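# Open the glasses case and leave it open upright

## Task

Get the glasses case open and let it rest on the table in its open state, bottom side down (not flipped over).

## Robot and tools

Robot: two arms, left_arm and right_arm, each ending in a sixteen-motor four-digit hand (index, middle, ring, thumb). right_arm has a right hand; left_arm has a mirror-image left hand. A two-camera stand is fixed to the floor behind the arms. Loose objects may now and then get a brief push from outside.

Scene frame: origin at table-top height, halfway between the arms' nominal bases. +z is up, +x points out over the table, and left_arm sits on the +y side (arm names do not match image sides). Calibrated bases: left_arm at (-0.004, +0.375, 0) m, quat_wxyz (+1.000, 0, 0, -0.028); right_arm at (-0.016, -0.316, 0) m, quat_wxyz (+1.000, 0, 0, +0.009). Fixed cameras and the table use the scene frame. Everything about a hand (positions, quats, velocities, targets, wrist-camera poses) is reported in that arm's own base frame.

Hand point axes (right hand): +z runs along the straight fingers toward the tips, +y points out of the palm face, +x crosses the palm away from the thumb. On the left hand +x points toward the thumb instead. The palm face is at y = -0.062 m; straight fingertips reach about 0.139 m beyond the knuckles (knuckles at z = -0.017). A rigid mast on the palm side of the wrist (x +0.05 to +0.10, z -0.16 to -0.11, y up to +0.06; x sign flipped on the left hand) can strike objects. Fingertips have rubber caps; the rest is hard plastic.

Tool execute_actions, argument actions: a list of actions. Each action is a list of 1 to 15 rows, and each row lasts one control step (1/30 s). If fewer than 15 rows are given, the last one is held for the remaining steps; an action lasts 0.5 s. Every row has exactly 48 numbers, all in [-1, 1], covering both arms even if only one moves:
1-6: left_arm dx, dy, dz, rx, ry, rz
7-22: left hand motors
23-24: left current_limit, speed
25-30: right_arm dx, dy, dz, rx, ry, rz
31-46: right hand motors
47-48: right current_limit, speed.

Arm numbers are offsets, not poses. Each is measured from that arm's Hand target as it stood when the action began, in that arm's own base axes. Every row of an action is counted from that same starting target, not from the row before. Scale: 1.0 = 0.6 m for dx, dy, dz and 180 degrees for the rotation. rx, ry, rz form a single rotation vector, turned about the Hand target's position. A translation longer than 1.0 is cut back along its direction. Because each new action starts from the current target, sending the same offset twice moves the arm twice.

Hand motor order, for each hand: index_mcp, index_abd, index_pip, index_dip, middle_mcp, middle_abd, middle_pip, middle_dip, ring_mcp, ring_abd, ring_pip, ring_dip, thumb_cmc, thumb_axl, thumb_mcp, thumb_ipl. These are absolute goal angles, scaled linearly between each hinge's two stops. Degrees at +1 and -1, then the value at which the hinge is straight:
finger _mcp (+128, -18; -0.75), bends toward the palm
_abd (+60, -60; 0.00), swings away from the thumb
_pip (+108, -29; -0.58)
_dip (+117, -21; -0.70)
thumb_cmc (+120, -20; -0.71), brings the thumb round in front of the palm
thumb_axl (+140, -27; -0.68), rolls the thumb about its own line
thumb_mcp (+109, -69; -0.23) and thumb_ipl (+108, -77; -0.17), bend the thumb.
A 0 is itself a goal. To leave a hand unchanged, send back its hand_goal values and its current settings.

current_limit maps -1..+1 linearly to 0..550 mA, with a floor of 11 mA. speed gives each motor (speed+1)/2 of 8.5 rad/s. Both start at +0.4 and -0.6 and keep their last written value. A finger presses only while its goal lies past the object's surface; the further past, the harder, up to the limit.

Motion notes. Each step, the commanded orientation is clipped to at most 40 degrees from the measured one. A single action may not reach the target. The hand often stops short, and the right arm's elbow sags under load, so you may command higher, or resend the remaining distance as a further offset. Friction can leave a few cm of error with no contact involved. Reported positions can be off by a few cm, worse at long reach. To stop pushing against something, command the target back beyond the hand point.

Results give, per arm: end_effector_position (m) and end_effector_quat_wxyz, Hand target (your clipped command, the base for the next offsets), joint positions, velocities ('within noise' when still), joint torques (the arm's own weight included; numbers 3 and 4 wrap at ±28 N m), and step readings. Per hand: hand_goal, hand_measured, hand_current_ma (positive pushes toward -1), hand_state (moving, goal, blocked, overload), hand_current_limit and hand_speed. Images come only when actions is empty or cameras asks for them: cam_high, cam_low, cam_left_wrist, cam_right_wrist, each 672x504. cameras: a list of names, ["all"], or [].

zoom_image(camera, region=[x0,y0,x1,y1]) gives a closer view of the newest image from that camera; the region is in pixels, at most 504x504. read_manual(section="licences") returns licence texts only. finished_scene(scene=1) ends the scene for good; the case must stay open and upright with no help from the robot.

Avoid: dropping the case or letting go of it while it moves; slamming or pushing hard; anything leaving the table; hitting fixed or heavy objects; arms or hands touching each other, including one hand gripping the other's fingers. A motor drawing 495 mA or more for 5 s shuts off for 10 s. Arm motors heat when stretched out, loaded or pushing: MOTOR HOT appears at 85 °C, and at 100 °C the arm drops for 30-60 s. Any arm stop discards the hand commands sent during it. Time spent thinking also passes in the simulation.

Each tool is called after "Request:" by a JSON object that holds its "fn" and its "kwargs", one argument or row to a line.

## Session

Request:
{"fn": "execute_actions", "kwargs": {
  "actions": []
}}

Scene clock: 0.00 s.
left_arm: end_effector_position=(+0.7682, -0.2022, +0.2291) hand_goal=(-0.754, +0.000, -0.576, -0.696, -0.754, +0.000, -0.576, -0.696, -0.754, +0.000, -0.576, -0.696, -0.714, -0.678, -0.226, -0.168) hand_measured=(-0.754, +0.000, -0.576, -0.696, -0.754, +0.000, -0.576, -0.696, -0.754, +0.000, -0.576, -0.696, -0.714, -0.678, -0.226, -0.168) hand_current_ma=(+0, +0, +0, +0, +0, +0, +0, +0, +0, +0, +0, +0, +0, +0, +0, +0) hand_state=(goal, goal, goal, goal, goal, goal, goal, goal, goal, goal, goal, goal, goal, goal, goal, goal) hand_current_limit=0.40 hand_speed=-0.60 end_effector_quat_wxyz=(+0.180, +0.776, +0.595, +0.106) | right_arm: end_effector_position=(+0.5932, +0.1592, +0.3601) hand_goal=(-0.754, +0.000, -0.576, -0.696, -0.754, +0.000, -0.576, -0.696, -0.754, +0.000, -0.576, -0.696, -0.714, -0.678, -0.226, -0.168) hand_measured=(-0.754, +0.000, -0.576, -0.696, -0.754, +0.000, -0.576, -0.696, -0.754, +0.000, -0.576, -0.696, -0.714, -0.678, -0.226, -0.168) hand_current_ma=(+0, +0, +0, +0, +0, +0, +0, +0, +0, +0, +0, +0, +0, +0, +0, +0) hand_state=(goal, goal, goal, goal, goal, goal, goal, goal, goal, goal, goal, goal, goal, goal, goal, goal) hand_current_limit=0.40 hand_speed=-0.60 end_effector_quat_wxyz=(+0.216, +0.553, +0.547, +0.590)
Joint positions: left_arm=[-0.279 1.981 1.907 -1.078 0.043 -0.025] | right_arm=[0.323 1.359 0.903 0.242 -0.103 0.417]
Joint velocities: within noise
Joint torques (N m): no reading
Heat: left arm: hottest shoulder 34 °C; right arm: hottest wrist pitch 32 °C.
Hand target: left_arm +0.7744, -0.2040, +0.2566; +0.198, +0.772, +0.591, +0.120 | right_arm +0.5960, +0.1602, +0.3810; +0.223, +0.544, +0.540, +0.603

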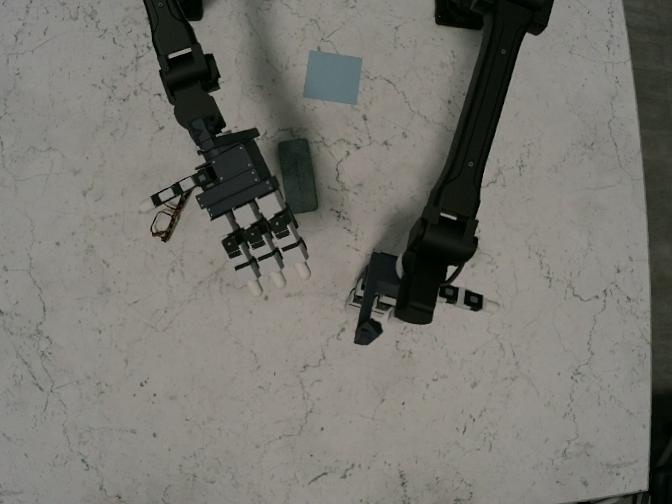

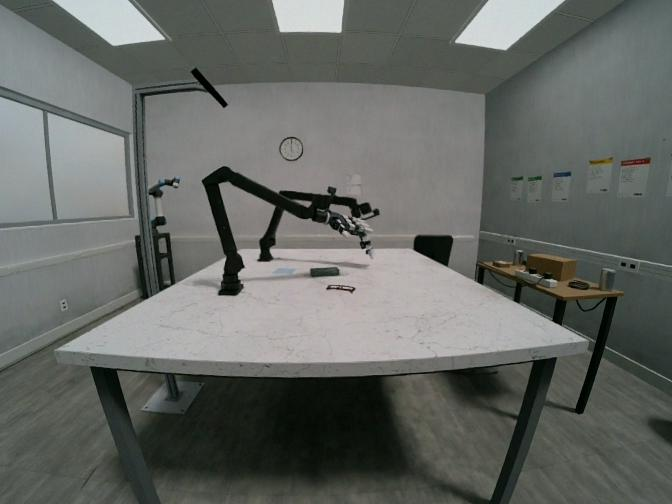

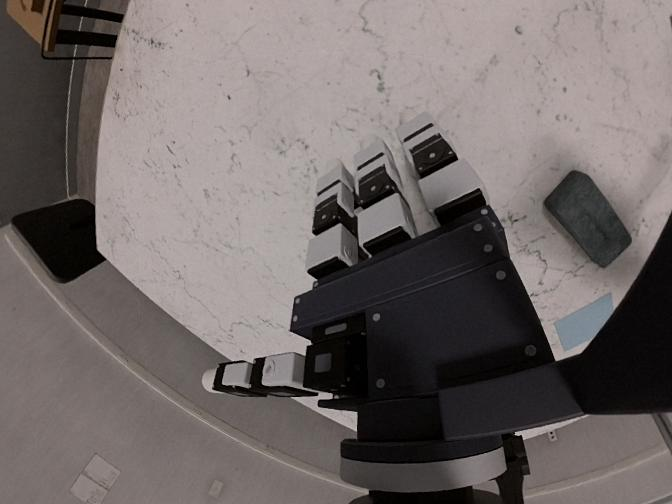

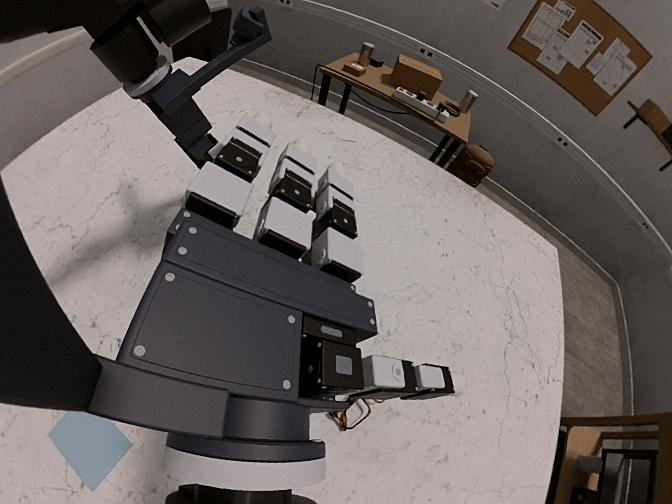

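Request:
{"fn": "zoom_image", "kwargs": {
  "camera": "cam_high",
  "region": [220, 100, 380, 240]
}}

Request:
{"fn": "zoom_image", "kwargs": {
  "camera": "cam_low",
  "region": [260, 230, 400, 310]
}}

Request:
{"fn": "zoom_image", "kwargs": {
  "camera": "cam_left_wrist",
  "region": [500, 130, 672, 300]
}}

Scaled by 3.150 from the camera's 672x504 image, which has a finer 960x720 frame.

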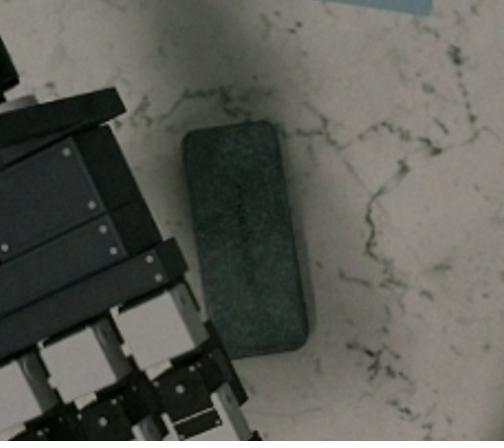

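Scaled by 3.600 from the camera's 672x504 image, which has a finer 960x720 frame.

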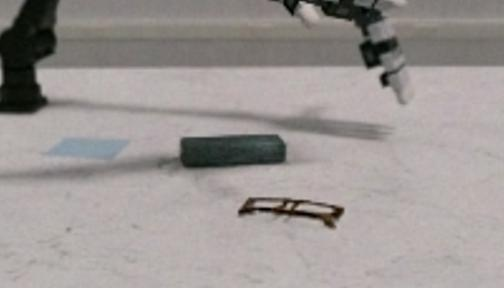

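Scaled by 2.930 from the camera's 672x504 image, which has a finer 960x720 frame.

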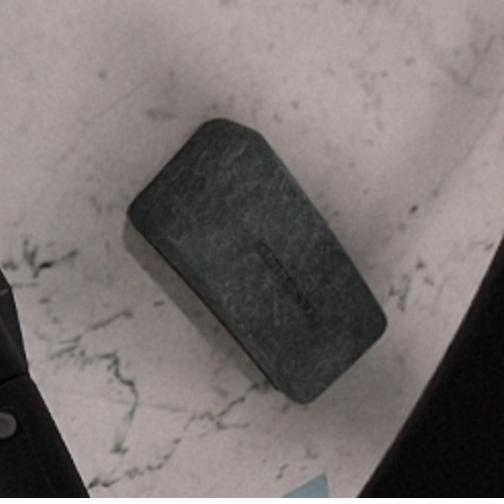

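Request:
{"fn": "zoom_image", "kwargs": {
  "camera": "cam_low",
  "region": [304, 260, 348, 284]
}}

Request:
{"fn": "zoom_image", "kwargs": {
  "camera": "cam_left_wrist",
  "region": [535, 165, 640, 275]
}}

Request:
{"fn": "zoom_image", "kwargs": {
  "camera": "cam_high",
  "region": [272, 133, 322, 218]
}}

Scaled by 11.455 from the camera's 672x504 image, which has a finer 960x720 frame.

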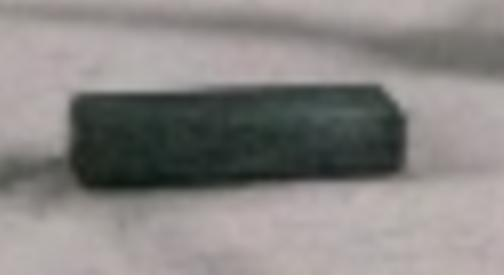

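Scaled by 4.582 from the camera's 672x504 image, which has a finer 960x720 frame.

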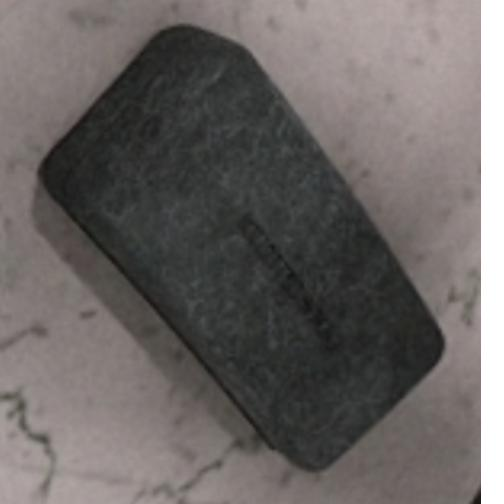

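Scaled by 5.929 from the camera's 672x504 image, which has a finer 960x720 frame.

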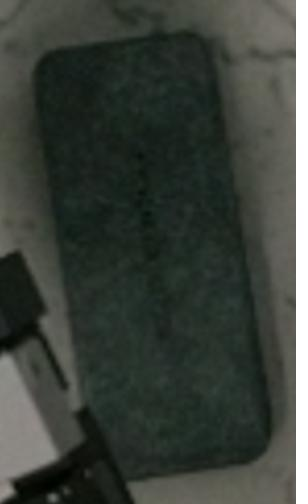

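Request:
{"fn": "execute_actions", "kwargs": {
  "actions": [
    [[0,0,0,0,0,0,-0.754,0,-0.576,-0.696,-0.754,0,-0.576,-0.696,-0.754,0,-0.576,-0.696,-0.714,-0.678,-0.226,-0.168,0.4,-0.6,0,-0.13,0.02,0,0,0,-0.754,0,-0.576,-0.696,-0.754,0,-0.576,-0.696,-0.754,0,-0.576,-0.696,-0.714,-0.678,-0.226,-0.168,0.4,-0.6]],
    [[-0.1,0,0,0,0,0,-0.754,0,-0.576,-0.696,-0.754,0,-0.576,-0.696,-0.754,0,-0.576,-0.696,-0.714,-0.678,-0.226,-0.168,0.4,-0.6,0,-0.17,0,0,0,0,-0.754,0,-0.576,-0.696,-0.754,0,-0.576,-0.696,-0.754,0,-0.576,-0.696,-0.714,-0.678,-0.226,-0.168,0.4,-0.6]],
    [[-0.15,0,0,0,0,0,-0.754,0,-0.576,-0.696,-0.754,0,-0.576,-0.696,-0.754,0,-0.576,-0.696,-0.714,-0.678,-0.226,-0.168,0.4,-0.6,0,-0.12,0,0,0,0,-0.754,0,-0.576,-0.696,-0.754,0,-0.576,-0.696,-0.754,0,-0.576,-0.696,-0.714,-0.678,-0.226,-0.168,0.4,-0.6]]
  ],
  "cameras": ["all"]
}}

Scene clock: 4.70 s.
left_arm: end_effector_position=(+0.6212, -0.2016, +0.2385) hand_goal=(-0.754, +0.000, -0.576, -0.696, -0.754, +0.000, -0.576, -0.696, -0.754, +0.000, -0.576, -0.696, -0.714, -0.678, -0.226, -0.168) hand_measured=(-0.756, +0.000, -0.576, -0.696, -0.756, +0.000, -0.576, -0.696, -0.756, +0.000, -0.576, -0.696, -0.716, -0.678, -0.224, -0.168) hand_current_ma=(-1, +0, +0, +0, -1, +0, +0, +0, -1, +0, +0, +0, -1, +0, +1, +0) hand_state=(goal, goal, goal, goal, goal, goal, goal, goal, goal, goal, goal, goal, goal, goal, goal, goal) hand_current_limit=0.40 hand_speed=-0.60 end_effector_quat_wxyz=(+0.181, +0.778, +0.592, +0.108) | right_arm: end_effector_position=(+0.5845, -0.0943, +0.3746) hand_goal=(-0.754, +0.000, -0.576, -0.696, -0.754, +0.000, -0.576, -0.696, -0.754, +0.000, -0.576, -0.696, -0.714, -0.678, -0.226, -0.168) hand_measured=(-0.762, +0.000, -0.576, -0.696, -0.764, +0.000, -0.576, -0.696, -0.762, +0.000, -0.576, -0.696, -0.720, -0.678, -0.226, -0.168) hand_current_ma=(-1, +0, +0, +0, -2, +0, +0, +0, -1, +0, +0, +0, -1, +0, +0, +0) hand_state=(goal, goal, goal, goal, goal, goal, goal, goal, goal, goal, goal, goal, goal, goal, goal, goal) hand_current_limit=0.40 hand_speed=-0.60 end_effector_quat_wxyz=(+0.215, +0.556, +0.534, +0.599)
Joint positions: left_arm=[-0.356 1.6 1.398 -0.943 0.011 -0.09] | right_arm=[-0.285 1.306 0.895 0.162 -0.69 0.3]
Joint torques (N m): left_arm=[-1.26 -15.5 10.03 1.52 -0.11 -0.04] | right_arm=[-0.26 -7.71 10.03 1.09 -0.28 -0.22]
Heat: left arm: hottest shoulder 35 °C; right arm: hottest wrist pitch 32 °C.
Hand target: left_arm +0.6244, -0.2039, +0.2564; +0.198, +0.772, +0.591, +0.120 | right_arm +0.5959, -0.0918, +0.3931; +0.223, +0.543, +0.539, +0.603
Off the commanded pose: left_arm 0.018 m, 2 deg | right_arm 0.022 m, 2 deg.
Step readings (end_effector_position of left_arm | right_arm):
0: (+0.7682, -0.2022, +0.2291) | (+0.5932, +0.1592, +0.3601)
1: (+0.7682, -0.2022, +0.2291) | (+0.5932, +0.1596, +0.3601)
2: (+0.7682, -0.2022, +0.2291) | (+0.5937, +0.1593, +0.3604)
4: (+0.7682, -0.2022, +0.2291) | (+0.5952, +0.1533, +0.3621)
8: (+0.7682, -0.2022, +0.2291) | (+0.5998, +0.1068, +0.3741)
15: (+0.7682, -0.2022, +0.2291) | (+0.5993, +0.0767, +0.3848)
16: (+0.7680, -0.2022, +0.2286) | (+0.5992, +0.0781, +0.3843)
17: (+0.7665, -0.2017, +0.2274) | (+0.5990, +0.0797, +0.3840)
19: (+0.7532, -0.1997, +0.2206) | (+0.5981, +0.0718, +0.3830)
23: (+0.7225, -0.1928, +0.2107) | (+0.5993, +0.0092, +0.3812)
30: (+0.7144, -0.1969, +0.2306) | (+0.5974, -0.0291, +0.3804)
31: (+0.7136, -0.1974, +0.2325) | (+0.5972, -0.0271, +0.3803)
32: (+0.7098, -0.1985, +0.2330) | (+0.5964, -0.0252, +0.3803)
34: (+0.6882, -0.1963, +0.2267) | (+0.5936, -0.0278, +0.3805)
38: (+0.6390, -0.1936, +0.2163) | (+0.5879, -0.0694, +0.3794)
45: (+0.6224, -0.2033, +0.2394) | (+0.5841, -0.0954, +0.3760)

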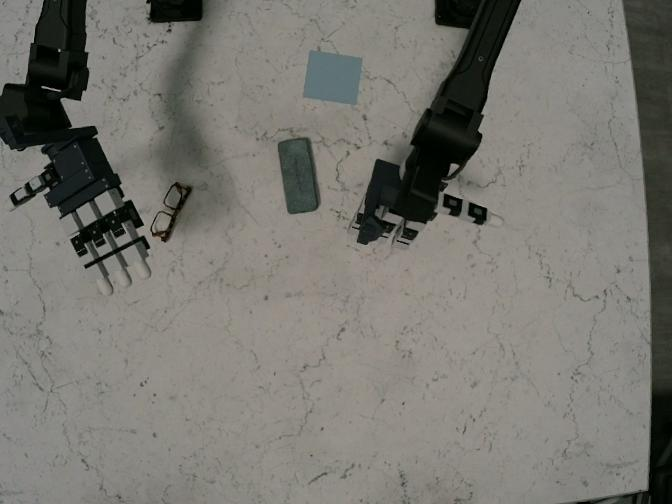

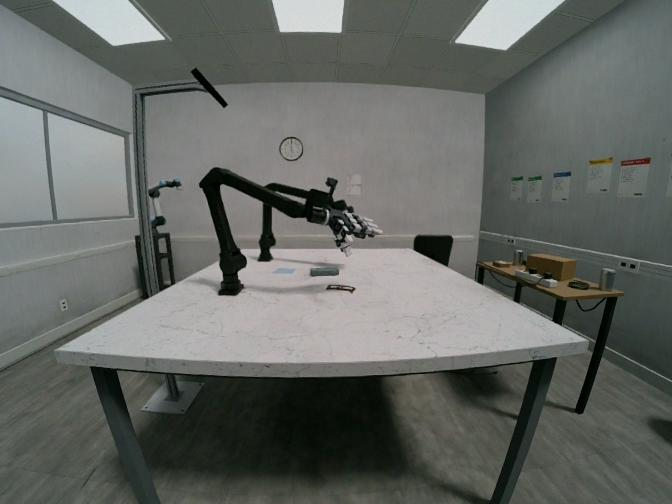

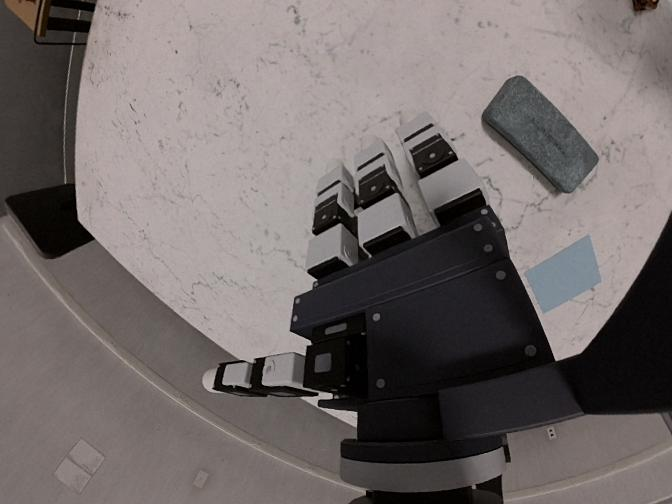

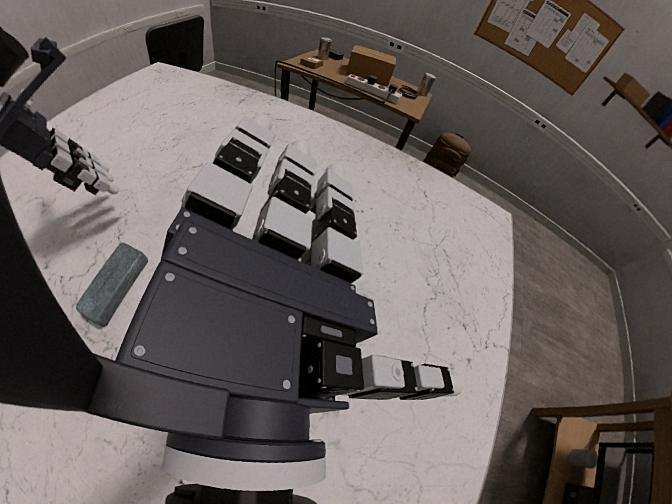

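Request:
{"fn": "zoom_image", "kwargs": {
  "camera": "cam_left_wrist",
  "region": [475, 65, 605, 200]
}}

Request:
{"fn": "zoom_image", "kwargs": {
  "camera": "cam_right_wrist",
  "region": [70, 235, 155, 335]
}}

Request:
{"fn": "zoom_image", "kwargs": {
  "camera": "cam_high",
  "region": [270, 130, 325, 220]
}}

Request:
{"fn": "zoom_image", "kwargs": {
  "camera": "cam_low",
  "region": [300, 258, 350, 284]
}}

Scaled by 3.733 from the camera's 672x504 image, which has a finer 960x720 frame.

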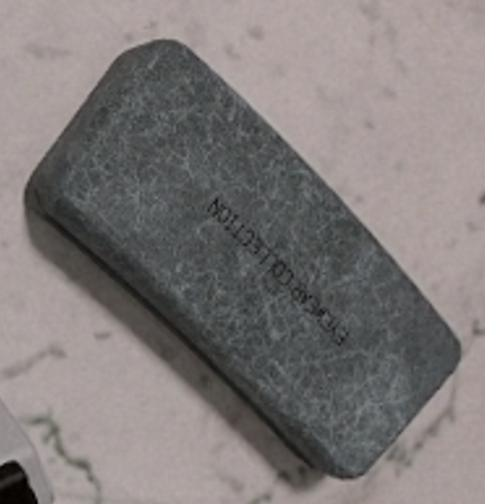

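Scaled by 5.040 from the camera's 672x504 image, which has a finer 960x720 frame.

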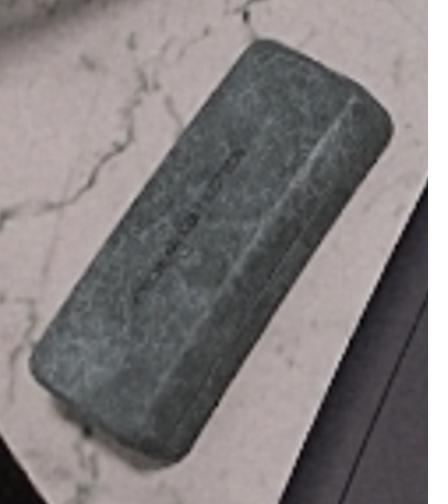

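Scaled by 5.600 from the camera's 672x504 image, which has a finer 960x720 frame.

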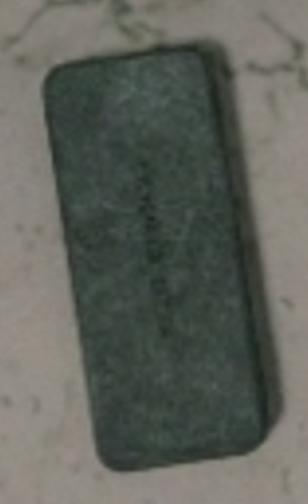

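Scaled by 10.080 from the camera's 672x504 image, which has a finer 960x720 frame.

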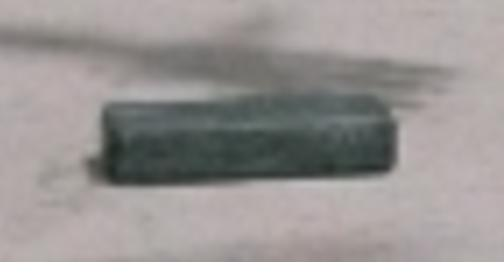

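Request:
{"fn": "execute_actions", "kwargs": {
  "actions": [
    [[-0.06,0.02,0,-0.0274,-0.0268,-0.0956,-0.754,0,-0.576,-0.696,-0.754,0,-0.576,-0.696,-0.754,0,-0.576,-0.696,-0.714,-0.678,-0.226,-0.168,0.4,-0.6,-0.06,0.0,0,-0.0555,-0.007,0.104,-0.754,0,-0.576,-0.696,-0.754,0,-0.576,-0.696,-0.754,0,-0.576,-0.696,-0.714,-0.678,-0.226,-0.168,0.4,-0.6]],
    [[-0.08,0.02,0,-0.0274,-0.0268,-0.0956,-0.754,0,-0.576,-0.696,-0.754,0,-0.576,-0.696,-0.754,0,-0.576,-0.696,-0.714,-0.678,-0.226,-0.168,0.4,-0.6,-0.06,0.06,-0.02,-0.0555,-0.007,0.104,-0.754,0,-0.576,-0.696,-0.754,0,-0.576,-0.696,-0.754,0,-0.576,-0.696,-0.714,-0.678,-0.226,-0.168,0.4,-0.6]],
    [[-0.08,0.01,0.01,-0.0274,-0.0268,-0.0956,-0.754,0,-0.576,-0.696,-0.754,0,-0.576,-0.696,-0.754,0,-0.576,-0.696,-0.714,-0.678,-0.226,-0.168,0.4,-0.6,-0.06,0.08,-0.06,-0.0555,-0.007,0.104,-0.754,0,-0.576,-0.696,-0.754,0,-0.576,-0.696,-0.754,0,-0.576,-0.696,-0.714,-0.678,-0.226,-0.168,0.4,-0.6]],
    [[-0.08,0.0,0.01,-0.0274,-0.0268,-0.0956,-0.754,0,-0.576,-0.696,-0.754,0,-0.576,-0.696,-0.754,0,-0.576,-0.696,-0.714,-0.678,-0.226,-0.168,0.4,-0.6,-0.06,0.08,-0.08,-0.0555,-0.007,0.104,-0.754,0,-0.576,-0.696,-0.754,0,-0.576,-0.696,-0.754,0,-0.576,-0.696,-0.714,-0.678,-0.226,-0.168,0.4,-0.6]]
  ],
  "cameras": ["all"]
}}

Scene clock: 10.97 s.
left_arm: end_effector_position=(+0.4316, -0.1772, +0.2518) hand_goal=(-0.754, +0.000, -0.576, -0.696, -0.754, +0.000, -0.576, -0.696, -0.754, +0.000, -0.576, -0.696, -0.714, -0.678, -0.226, -0.168) hand_measured=(-0.760, +0.000, -0.576, -0.696, -0.758, +0.000, -0.576, -0.696, -0.758, +0.000, -0.576, -0.696, -0.720, -0.678, -0.224, -0.168) hand_current_ma=(-4, +0, +0, +0, -3, +0, +0, +0, -3, +0, +0, +0, -4, +0, +2, +0) hand_state=(goal, goal, goal, goal, goal, goal, goal, goal, goal, goal, goal, goal, goal, goal, goal, goal) hand_current_limit=0.40 hand_speed=-0.60 end_effector_quat_wxyz=(+0.444, +0.895, +0.041, -0.003) | right_arm: end_effector_position=(+0.4399, +0.0383, +0.2871) hand_goal=(-0.754, +0.000, -0.576, -0.696, -0.754, +0.000, -0.576, -0.696, -0.754, +0.000, -0.576, -0.696, -0.714, -0.678, -0.226, -0.168) hand_measured=(-0.762, -0.002, -0.576, -0.696, -0.764, -0.002, -0.576, -0.696, -0.762, -0.002, -0.576, -0.696, -0.720, -0.678, -0.226, -0.168) hand_current_ma=(-1, +0, +0, +0, -2, +0, +0, +0, -1, +0, +0, +0, -1, +0, +0, +0) hand_state=(goal, goal, goal, goal, goal, goal, goal, goal, goal, goal, goal, goal, goal, goal, goal, goal) hand_current_limit=0.40 hand_speed=-0.60 end_effector_quat_wxyz=(+0.011, +0.021, +0.901, +0.433)
Joint positions: left_arm=[0.027 1.453 1.048 -1.15 0.921 1.498] | right_arm=[-0.349 1.584 1.292 -1.634 -0.843 -2.035]
Joint torques (N m): left_arm=[-0.21 -10.7 11.66 -0.34 1 0.14] | right_arm=[0.03 -9.52 8.7 -1.21 -0.84 -0.18]
Heat: left arm: hottest shoulder 35 °C; right arm: hottest elbow 33 °C.
Hand target: left_arm +0.4444, -0.1740, +0.2683; +0.442, +0.897, +0.028, +0.011 | right_arm +0.4520, +0.0403, +0.2970; +0.000, -0.015, +0.904, +0.428
Off the commanded pose: left_arm 0.021 m, 2 deg | right_arm 0.016 m, 4 deg.
Step readings (end_effector_position of left_arm | right_arm):
0: (+0.6212, -0.2016, +0.2385) | (+0.5845, -0.0942, +0.3746)
1: (+0.6207, -0.2023, +0.2378) | (+0.5842, -0.0919, +0.3748)
2: (+0.6189, -0.2061, +0.2371) | (+0.5818, -0.0838, +0.3754)
4: (+0.6066, -0.2112, +0.2316) | (+0.5718, -0.0727, +0.3768)
8: (+0.5816, -0.1996, +0.2241) | (+0.5554, -0.0811, +0.3723)
15: (+0.5855, -0.1869, +0.2366) | (+0.5508, -0.0911, +0.3667)
16: (+0.5848, -0.1885, +0.2368) | (+0.5502, -0.0890, +0.3674)
17: (+0.5816, -0.1926, +0.2375) | (+0.5467, -0.0835, +0.3696)
19: (+0.5666, -0.1982, +0.2370) | (+0.5357, -0.0704, +0.3729)
23: (+0.5402, -0.1868, +0.2319) | (+0.5225, -0.0563, +0.3678)
30: (+0.5373, -0.1758, +0.2379) | (+0.5181, -0.0493, +0.3547)
31: (+0.5359, -0.1778, +0.2390) | (+0.5176, -0.0484, +0.3547)
32: (+0.5323, -0.1813, +0.2422) | (+0.5151, -0.0461, +0.3555)
34: (+0.5203, -0.1863, +0.2483) | (+0.5081, -0.0399, +0.3557)
38: (+0.5025, -0.1785, +0.2489) | (+0.4958, -0.0255, +0.3491)
45: (+0.4880, -0.1723, +0.2492) | (+0.4815, -0.0097, +0.3225)
46: (+0.4856, -0.1735, +0.2498) | (+0.4811, -0.0086, +0.3206)
47: (+0.4814, -0.1757, +0.2536) | (+0.4798, -0.0062, +0.3181)
49: (+0.4709, -0.1785, +0.2637) | (+0.4719, +0.0027, +0.3079)
53: (+0.4539, -0.1762, +0.2694) | (+0.4520, +0.0255, +0.2858)
60: (+0.4353, -0.1753, +0.2499) | (+0.4474, +0.0357, +0.2811)

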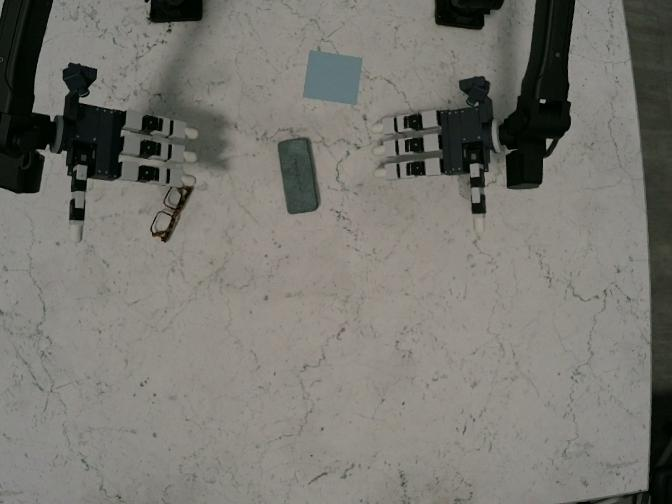

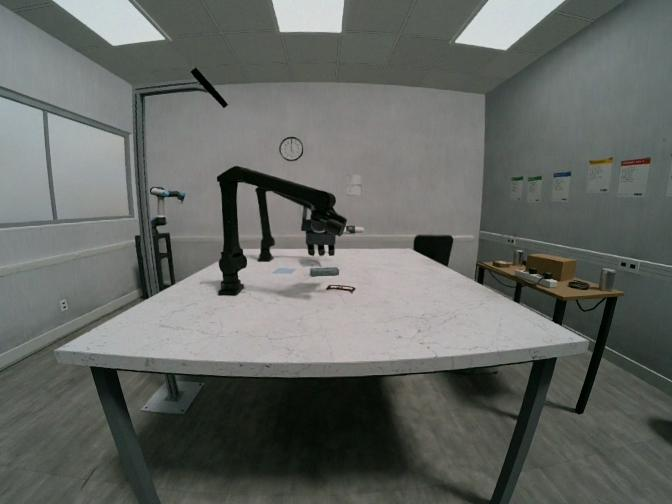

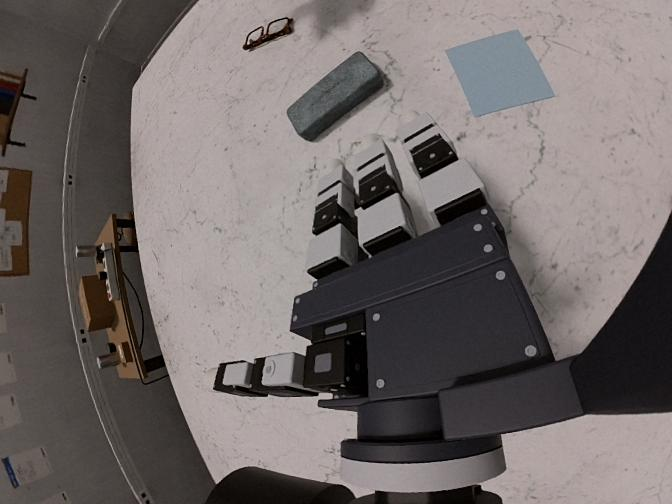

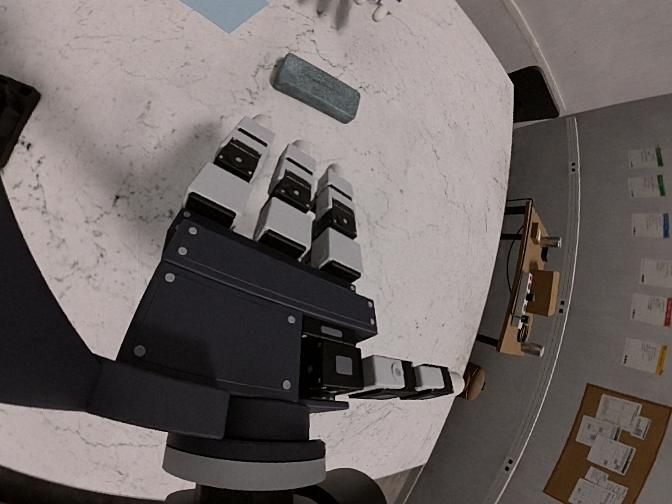

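Request:
{"fn": "zoom_image", "kwargs": {
  "camera": "cam_left_wrist",
  "region": [280, 40, 390, 150]
}}

Request:
{"fn": "zoom_image", "kwargs": {
  "camera": "cam_right_wrist",
  "region": [265, 40, 370, 145]
}}

Request:
{"fn": "zoom_image", "kwargs": {
  "camera": "cam_low",
  "region": [290, 230, 370, 300]
}}

Scaled by 4.582 from the camera's 672x504 image, which has a finer 960x720 frame.

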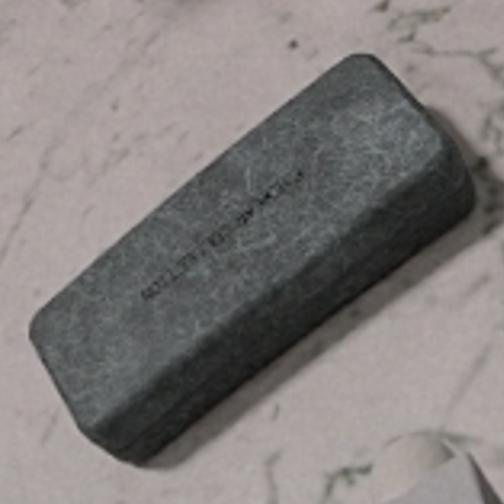

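Scaled by 4.800 from the camera's 672x504 image, which has a finer 960x720 frame.

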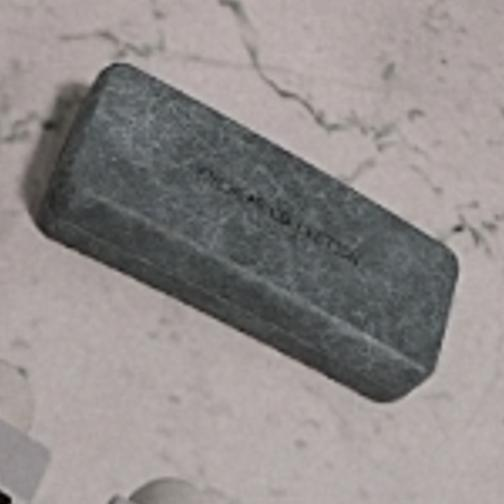

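Scaled by 6.300 from the camera's 672x504 image, which has a finer 960x720 frame.

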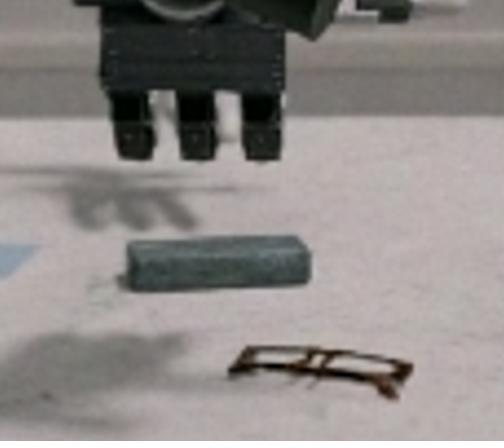

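Request:
{"fn": "execute_actions", "kwargs": {
  "actions": [
    [[0,-0.02,-0.07,0,0,0.036,-0.754,0,-0.576,-0.696,-0.754,0,-0.576,-0.696,-0.754,0,-0.576,-0.696,-0.714,-0.678,-0.226,-0.168,0.4,-0.6,0.0,0.07,-0.04,0,0,0,-0.754,0,-0.576,-0.696,-0.754,0,-0.576,-0.696,-0.754,0,-0.576,-0.696,-0.714,-0.678,-0.226,-0.168,0.4,-0.6]],
    [[0,-0.04,-0.05,0,0,0,-0.754,0,-0.576,-0.696,-0.754,0,-0.576,-0.696,-0.754,0,-0.576,-0.696,-0.714,-0.678,-0.226,-0.168,0.4,-0.6,0,0.07,-0.05,0,0,0,-0.754,0,-0.576,-0.696,-0.754,0,-0.576,-0.696,-0.754,0,-0.576,-0.696,-0.714,-0.678,-0.226,-0.168,0.4,-0.6]]
  ],
  "cameras": ["all"]
}}

Request:
{"fn": "zoom_image", "kwargs": {
  "camera": "cam_left_wrist",
  "region": [270, 60, 470, 210]
}}

Request:
{"fn": "zoom_image", "kwargs": {
  "camera": "cam_right_wrist",
  "region": [220, 60, 390, 200]
}}

Request:
{"fn": "zoom_image", "kwargs": {
  "camera": "cam_low",
  "region": [290, 230, 370, 300]
}}

Scene clock: 13.53 s.
left_arm: end_effector_position=(+0.4404, -0.2076, +0.1976) hand_goal=(-0.754, +0.000, -0.576, -0.696, -0.754, +0.000, -0.576, -0.696, -0.754, +0.000, -0.576, -0.696, -0.714, -0.678, -0.226, -0.168) hand_measured=(-0.760, +0.000, -0.576, -0.696, -0.758, +0.000, -0.576, -0.696, -0.758, +0.000, -0.576, -0.696, -0.720, -0.678, -0.224, -0.168) hand_current_ma=(-4, +0, +0, +0, -3, +0, +0, +0, -3, +0, +0, +0, -4, +0, +2, +0) hand_state=(goal, goal, goal, goal, goal, goal, goal, goal, goal, goal, goal, goal, goal, goal, goal, goal) hand_current_limit=0.40 hand_speed=-0.60 end_effector_quat_wxyz=(+0.441, +0.893, +0.079, +0.033) | right_arm: end_effector_position=(+0.4496, +0.1246, +0.2458) hand_goal=(-0.754, +0.000, -0.576, -0.696, -0.754, +0.000, -0.576, -0.696, -0.754, +0.000, -0.576, -0.696, -0.714, -0.678, -0.226, -0.168) hand_measured=(-0.762, -0.002, -0.576, -0.696, -0.764, -0.002, -0.576, -0.696, -0.762, -0.002, -0.576, -0.696, -0.720, -0.678, -0.224, -0.168) hand_current_ma=(-1, +0, +0, +0, -2, +0, +0, +0, -1, +0, +0, +0, -1, +0, +0, +0) hand_state=(goal, goal, goal, goal, goal, goal, goal, goal, goal, goal, goal, goal, goal, goal, goal, goal) hand_current_limit=0.40 hand_speed=-0.60 end_effector_quat_wxyz=(+0.000, -0.020, +0.904, +0.427)
Joint positions: left_arm=[-0.063 1.455 0.881 -0.714 0.883 1.197] | right_arm=[-0.146 1.596 1.207 -1.383 -0.865 -1.855]
Joint torques (N m): left_arm=[-1.38 -10.05 8.14 1.16 0.93 0] | right_arm=[-0.97 -10.7 5.19 -0.18 -1.1 0]
Heat: left arm: hottest shoulder 35 °C; right arm: hottest elbow 33 °C.
Hand target: left_arm +0.4445, -0.2099, +0.1964; +0.441, +0.894, +0.078, +0.036 | right_arm +0.4519, +0.1243, +0.2431; +0.000, -0.016, +0.904, +0.428
Off the commanded pose: left_arm 0.005 m, 0 deg | right_arm 0.004 m, 1 deg.
Step readings (end_effector_position of left_arm | right_arm):
0: (+0.4316, -0.1773, +0.2518) | (+0.4399, +0.0383, +0.2871)
1: (+0.4317, -0.1772, +0.2517) | (+0.4398, +0.0386, +0.2871)
2: (+0.4337, -0.1770, +0.2509) | (+0.4399, +0.0399, +0.2868)
4: (+0.4389, -0.1768, +0.2465) | (+0.4413, +0.0471, +0.2857)
8: (+0.4401, -0.1783, +0.2272) | (+0.4430, +0.0721, +0.2822)
15: (+0.4402, -0.1825, +0.2145) | (+0.4448, +0.0850, +0.2786)
16: (+0.4410, -0.1829, +0.2143) | (+0.4453, +0.0849, +0.2781)
17: (+0.4418, -0.1849, +0.2136) | (+0.4468, +0.0858, +0.2763)
19: (+0.4431, -0.1886, +0.2099) | (+0.4490, +0.0898, +0.2688)
23: (+0.4382, -0.2016, +0.2010) | (+0.4445, +0.1112, +0.2507)
30: (+0.4384, -0.2080, +0.1974) | (+0.4471, +0.1249, +0.2464)

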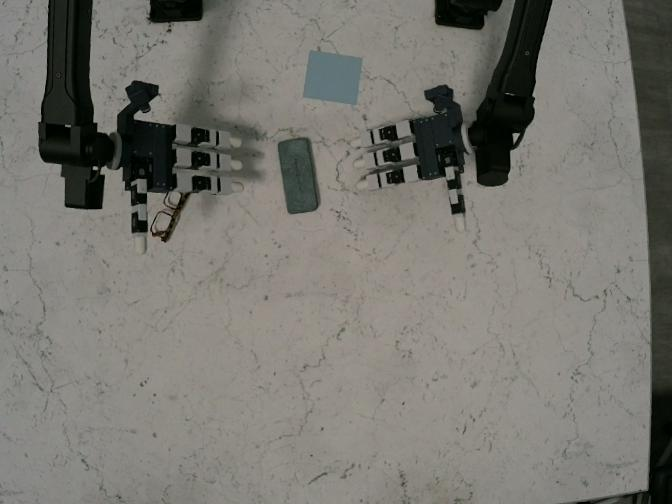

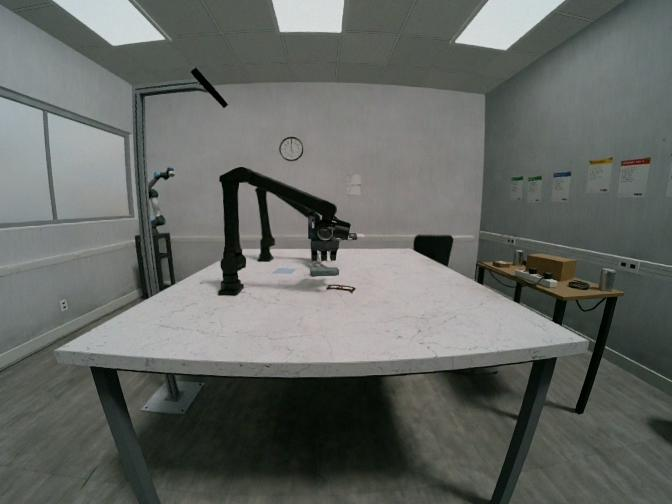

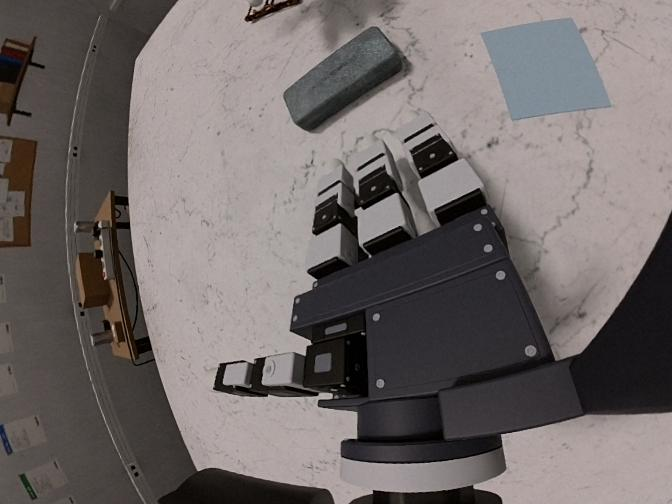

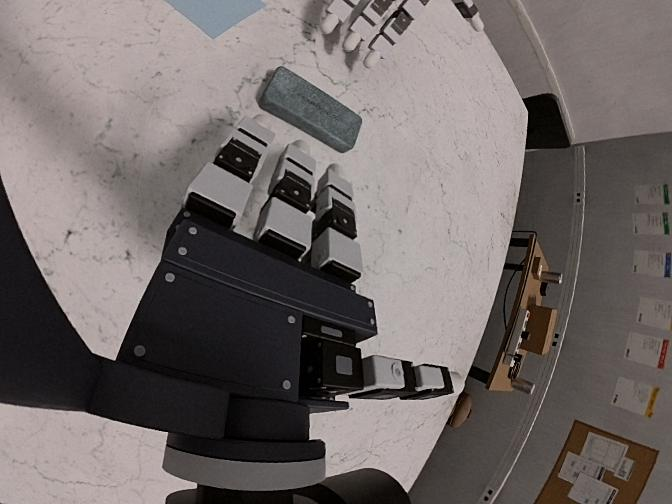

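Scaled by 2.520 from the camera's 672x504 image, which has a finer 960x720 frame.

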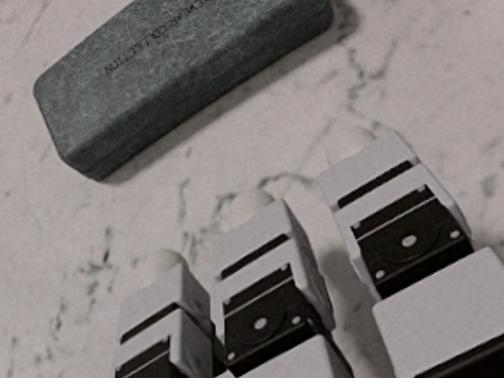

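Scaled by 2.965 from the camera's 672x504 image, which has a finer 960x720 frame.

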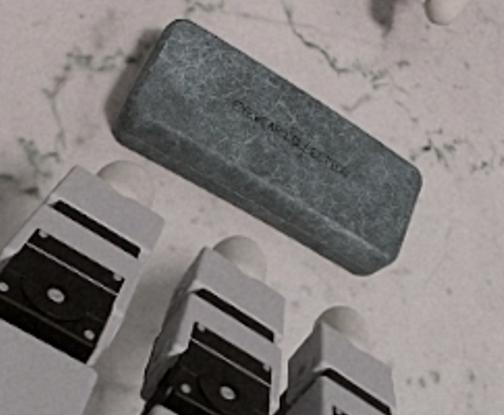

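Scaled by 6.300 from the camera's 672x504 image, which has a finer 960x720 frame.

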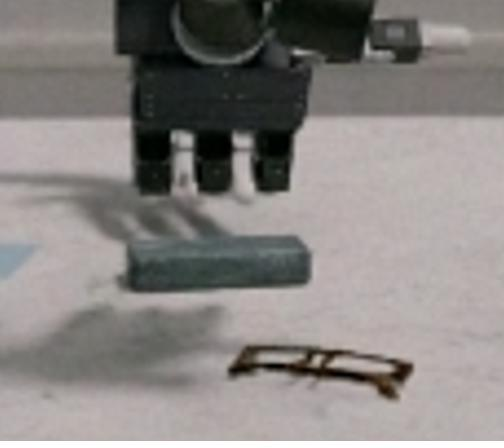

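Request:
{"fn": "execute_actions", "kwargs": {
  "actions": [
    [[0,-0.06,-0.07,0,0,0,-0.754,0,-0.576,-0.696,-0.754,0,-0.576,-0.696,-0.754,0,-0.576,-0.696,-0.714,-0.678,-0.226,-0.168,0.4,-0.6,0.0,0.0,-0.09,0,0,0,-0.754,0,-0.576,-0.696,-0.754,0,-0.576,-0.696,-0.754,0,-0.576,-0.696,-0.714,-0.678,-0.226,-0.168,0.4,-0.6]],
    [[0,-0.06,0,0,0,0,-0.754,0,-0.576,-0.696,-0.754,0,-0.576,-0.696,-0.754,0,-0.576,-0.696,-0.714,-0.678,-0.226,-0.168,0.4,-0.6,0,0.065,-0.02,0,0,0,-0.754,0,-0.576,-0.696,-0.754,0,-0.576,-0.696,-0.754,0,-0.576,-0.696,-0.714,-0.678,-0.226,-0.168,0.4,-0.6]]
  ],
  "cameras": ["all"]
}}

Request:
{"fn": "zoom_image", "kwargs": {
  "camera": "cam_left_wrist",
  "region": [250, 60, 470, 210]
}}

Request:
{"fn": "zoom_image", "kwargs": {
  "camera": "cam_right_wrist",
  "region": [220, 60, 390, 200]
}}

Request:
{"fn": "zoom_image", "kwargs": {
  "camera": "cam_low",
  "region": [290, 230, 370, 300]
}}

Scene clock: 15.57 s.
left_arm: end_effector_position=(+0.4401, -0.2794, +0.1589) hand_goal=(-0.754, +0.000, -0.576, -0.696, -0.754, +0.000, -0.576, -0.696, -0.754, +0.000, -0.576, -0.696, -0.714, -0.678, -0.226, -0.168) hand_measured=(-0.752, +0.010, -0.574, -0.692, -0.758, +0.002, -0.576, -0.696, -0.760, +0.000, -0.576, -0.696, -0.722, -0.678, -0.224, -0.168) hand_current_ma=(+1, +7, +1, +2, -2, +1, +0, +0, -4, +0, +0, +0, -5, +0, +2, +0) hand_state=(goal, goal, goal, goal, goal, goal, goal, goal, goal, goal, goal, goal, goal, goal, goal, goal) hand_current_limit=0.40 hand_speed=-0.60 end_effector_quat_wxyz=(+0.442, +0.893, +0.076, +0.034) | right_arm: end_effector_position=(+0.4511, +0.1632, +0.1756) hand_goal=(-0.754, +0.000, -0.576, -0.696, -0.754, +0.000, -0.576, -0.696, -0.754, +0.000, -0.576, -0.696, -0.714, -0.678, -0.226, -0.168) hand_measured=(-0.762, -0.002, -0.576, -0.696, -0.764, -0.002, -0.576, -0.696, -0.762, -0.002, -0.576, -0.696, -0.720, -0.678, -0.224, -0.168) hand_current_ma=(-1, +0, +0, +0, -2, +0, +0, +0, -1, +0, +0, +0, -1, +0, +0, +0) hand_state=(goal, goal, goal, goal, goal, goal, goal, goal, goal, goal, goal, goal, goal, goal, goal, goal) hand_current_limit=0.40 hand_speed=-0.60 end_effector_quat_wxyz=(-0.004, -0.018, +0.904, +0.427)
Joint positions: left_arm=[-0.243 1.531 0.821 -0.385 0.82 0.948] | right_arm=[-0.058 1.66 1.084 -1.1 -0.878 -1.718]
Joint torques (N m): left_arm=[-1.38 -10.29 7.72 1.61 0.61 -0.04] | right_arm=[-0.91 -11.81 4.68 0.02 -1.11 0.02]
Heat: left arm: hottest shoulder 35 °C; right arm: hottest elbow 33 °C.
Hand target: left_arm +0.4445, -0.2819, +0.1544; +0.441, +0.894, +0.078, +0.036 | right_arm +0.4520, +0.1632, +0.1770; +0.000, -0.015, +0.904, +0.428
Off the commanded pose: left_arm 0.007 m, 0 deg | right_arm 0.001 m, 1 deg.
Step readings (end_effector_position of left_arm | right_arm):
0: (+0.4404, -0.2076, +0.1976) | (+0.4497, +0.1246, +0.2458)
1: (+0.4405, -0.2078, +0.1972) | (+0.4498, +0.1246, +0.2454)
2: (+0.4408, -0.2099, +0.1960) | (+0.4499, +0.1246, +0.2434)
4: (+0.4425, -0.2150, +0.1887) | (+0.4487, +0.1248, +0.2340)
8: (+0.4372, -0.2337, +0.1653) | (+0.4464, +0.1251, +0.2075)
15: (+0.4393, -0.2417, +0.1582) | (+0.4479, +0.1249, +0.1904)
16: (+0.4402, -0.2420, +0.1583) | (+0.4485, +0.1248, +0.1902)
17: (+0.4405, -0.2444, +0.1581) | (+0.4495, +0.1259, +0.1895)
19: (+0.4426, -0.2503, +0.1583) | (+0.4512, +0.1308, +0.1858)
23: (+0.4388, -0.2705, +0.1593) | (+0.4486, +0.1507, +0.1791)
30: (+0.4385, -0.2797, +0.1590) | (+0.4487, +0.1635, +0.1760)

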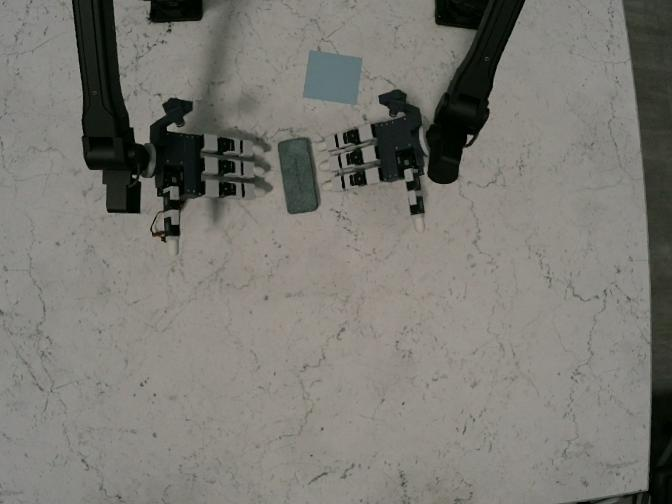

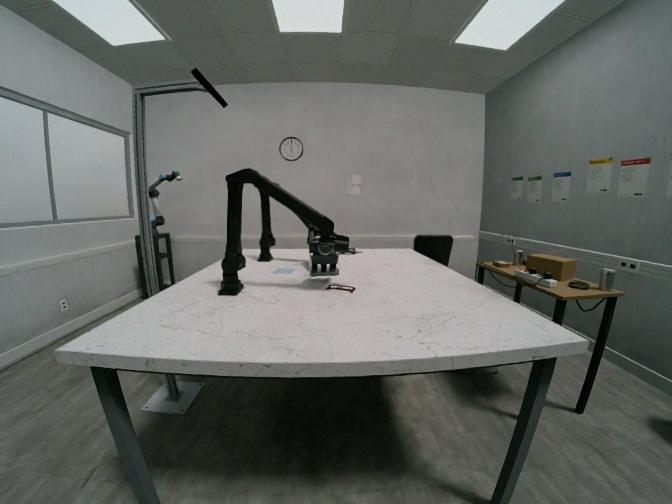

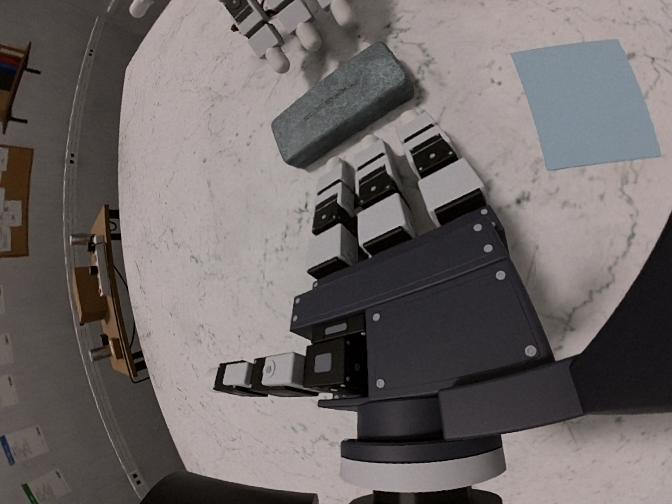

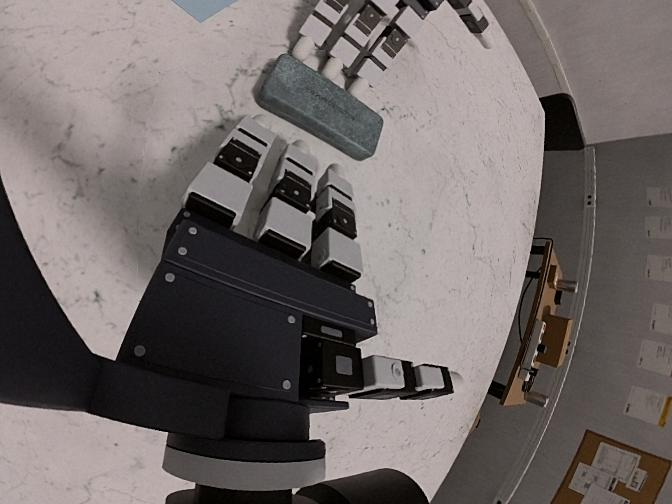

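Scaled by 2.291 from the camera's 672x504 image, which has a finer 960x720 frame.

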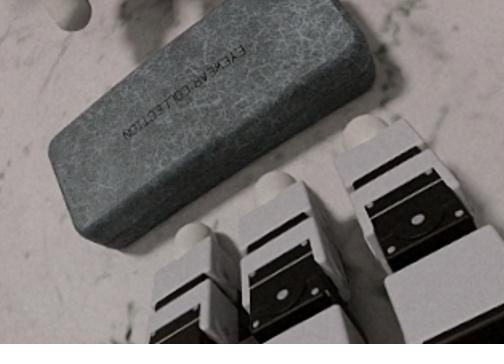

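Scaled by 2.965 from the camera's 672x504 image, which has a finer 960x720 frame.

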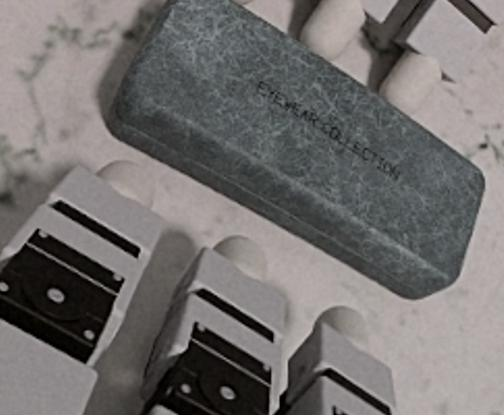

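Scaled by 6.300 from the camera's 672x504 image, which has a finer 960x720 frame.

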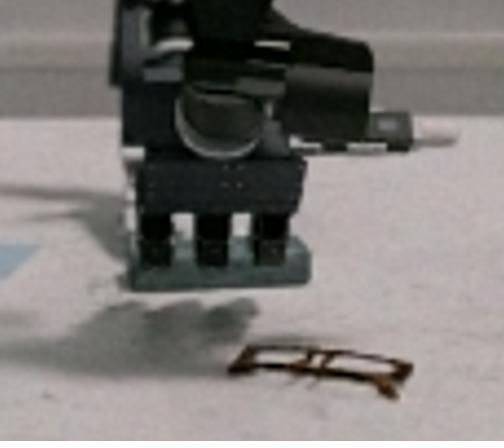

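Request:
{"fn": "zoom_image", "kwargs": {
  "camera": "cam_high",
  "region": [230, 110, 390, 230]
}}

Scaled by 3.150 from the camera's 672x504 image, which has a finer 960x720 frame.

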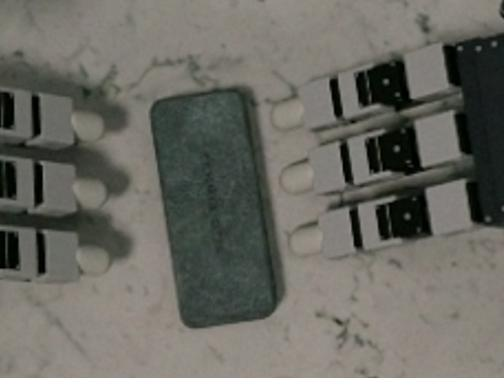

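Request:
{"fn": "zoom_image", "kwargs": {
  "camera": "cam_right_wrist",
  "region": [250, 70, 330, 150]
}}

Request:
{"fn": "zoom_image", "kwargs": {
  "camera": "cam_right_wrist",
  "region": [320, 100, 390, 170]
}}

Scaled by 6.300 from the camera's 672x504 image, which has a finer 960x720 frame.

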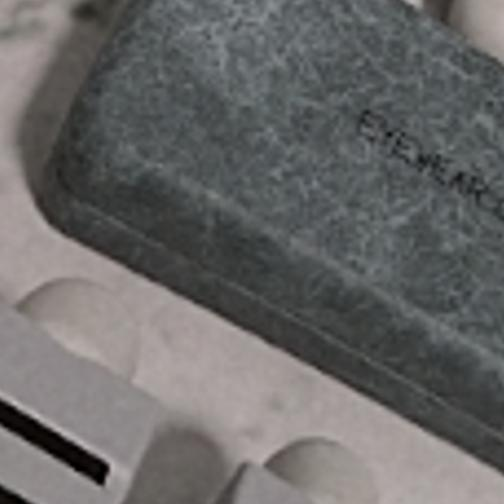

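Scaled by 7.200 from the camera's 672x504 image, which has a finer 960x720 frame.

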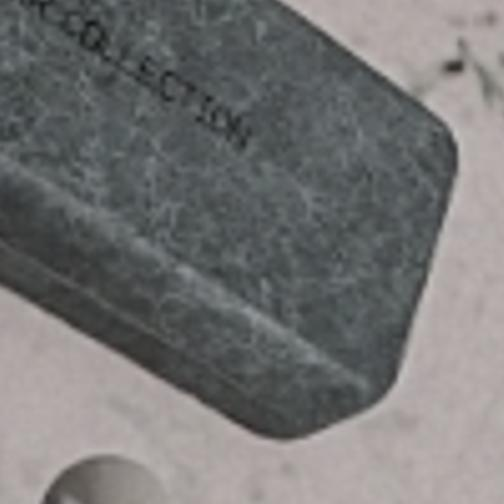

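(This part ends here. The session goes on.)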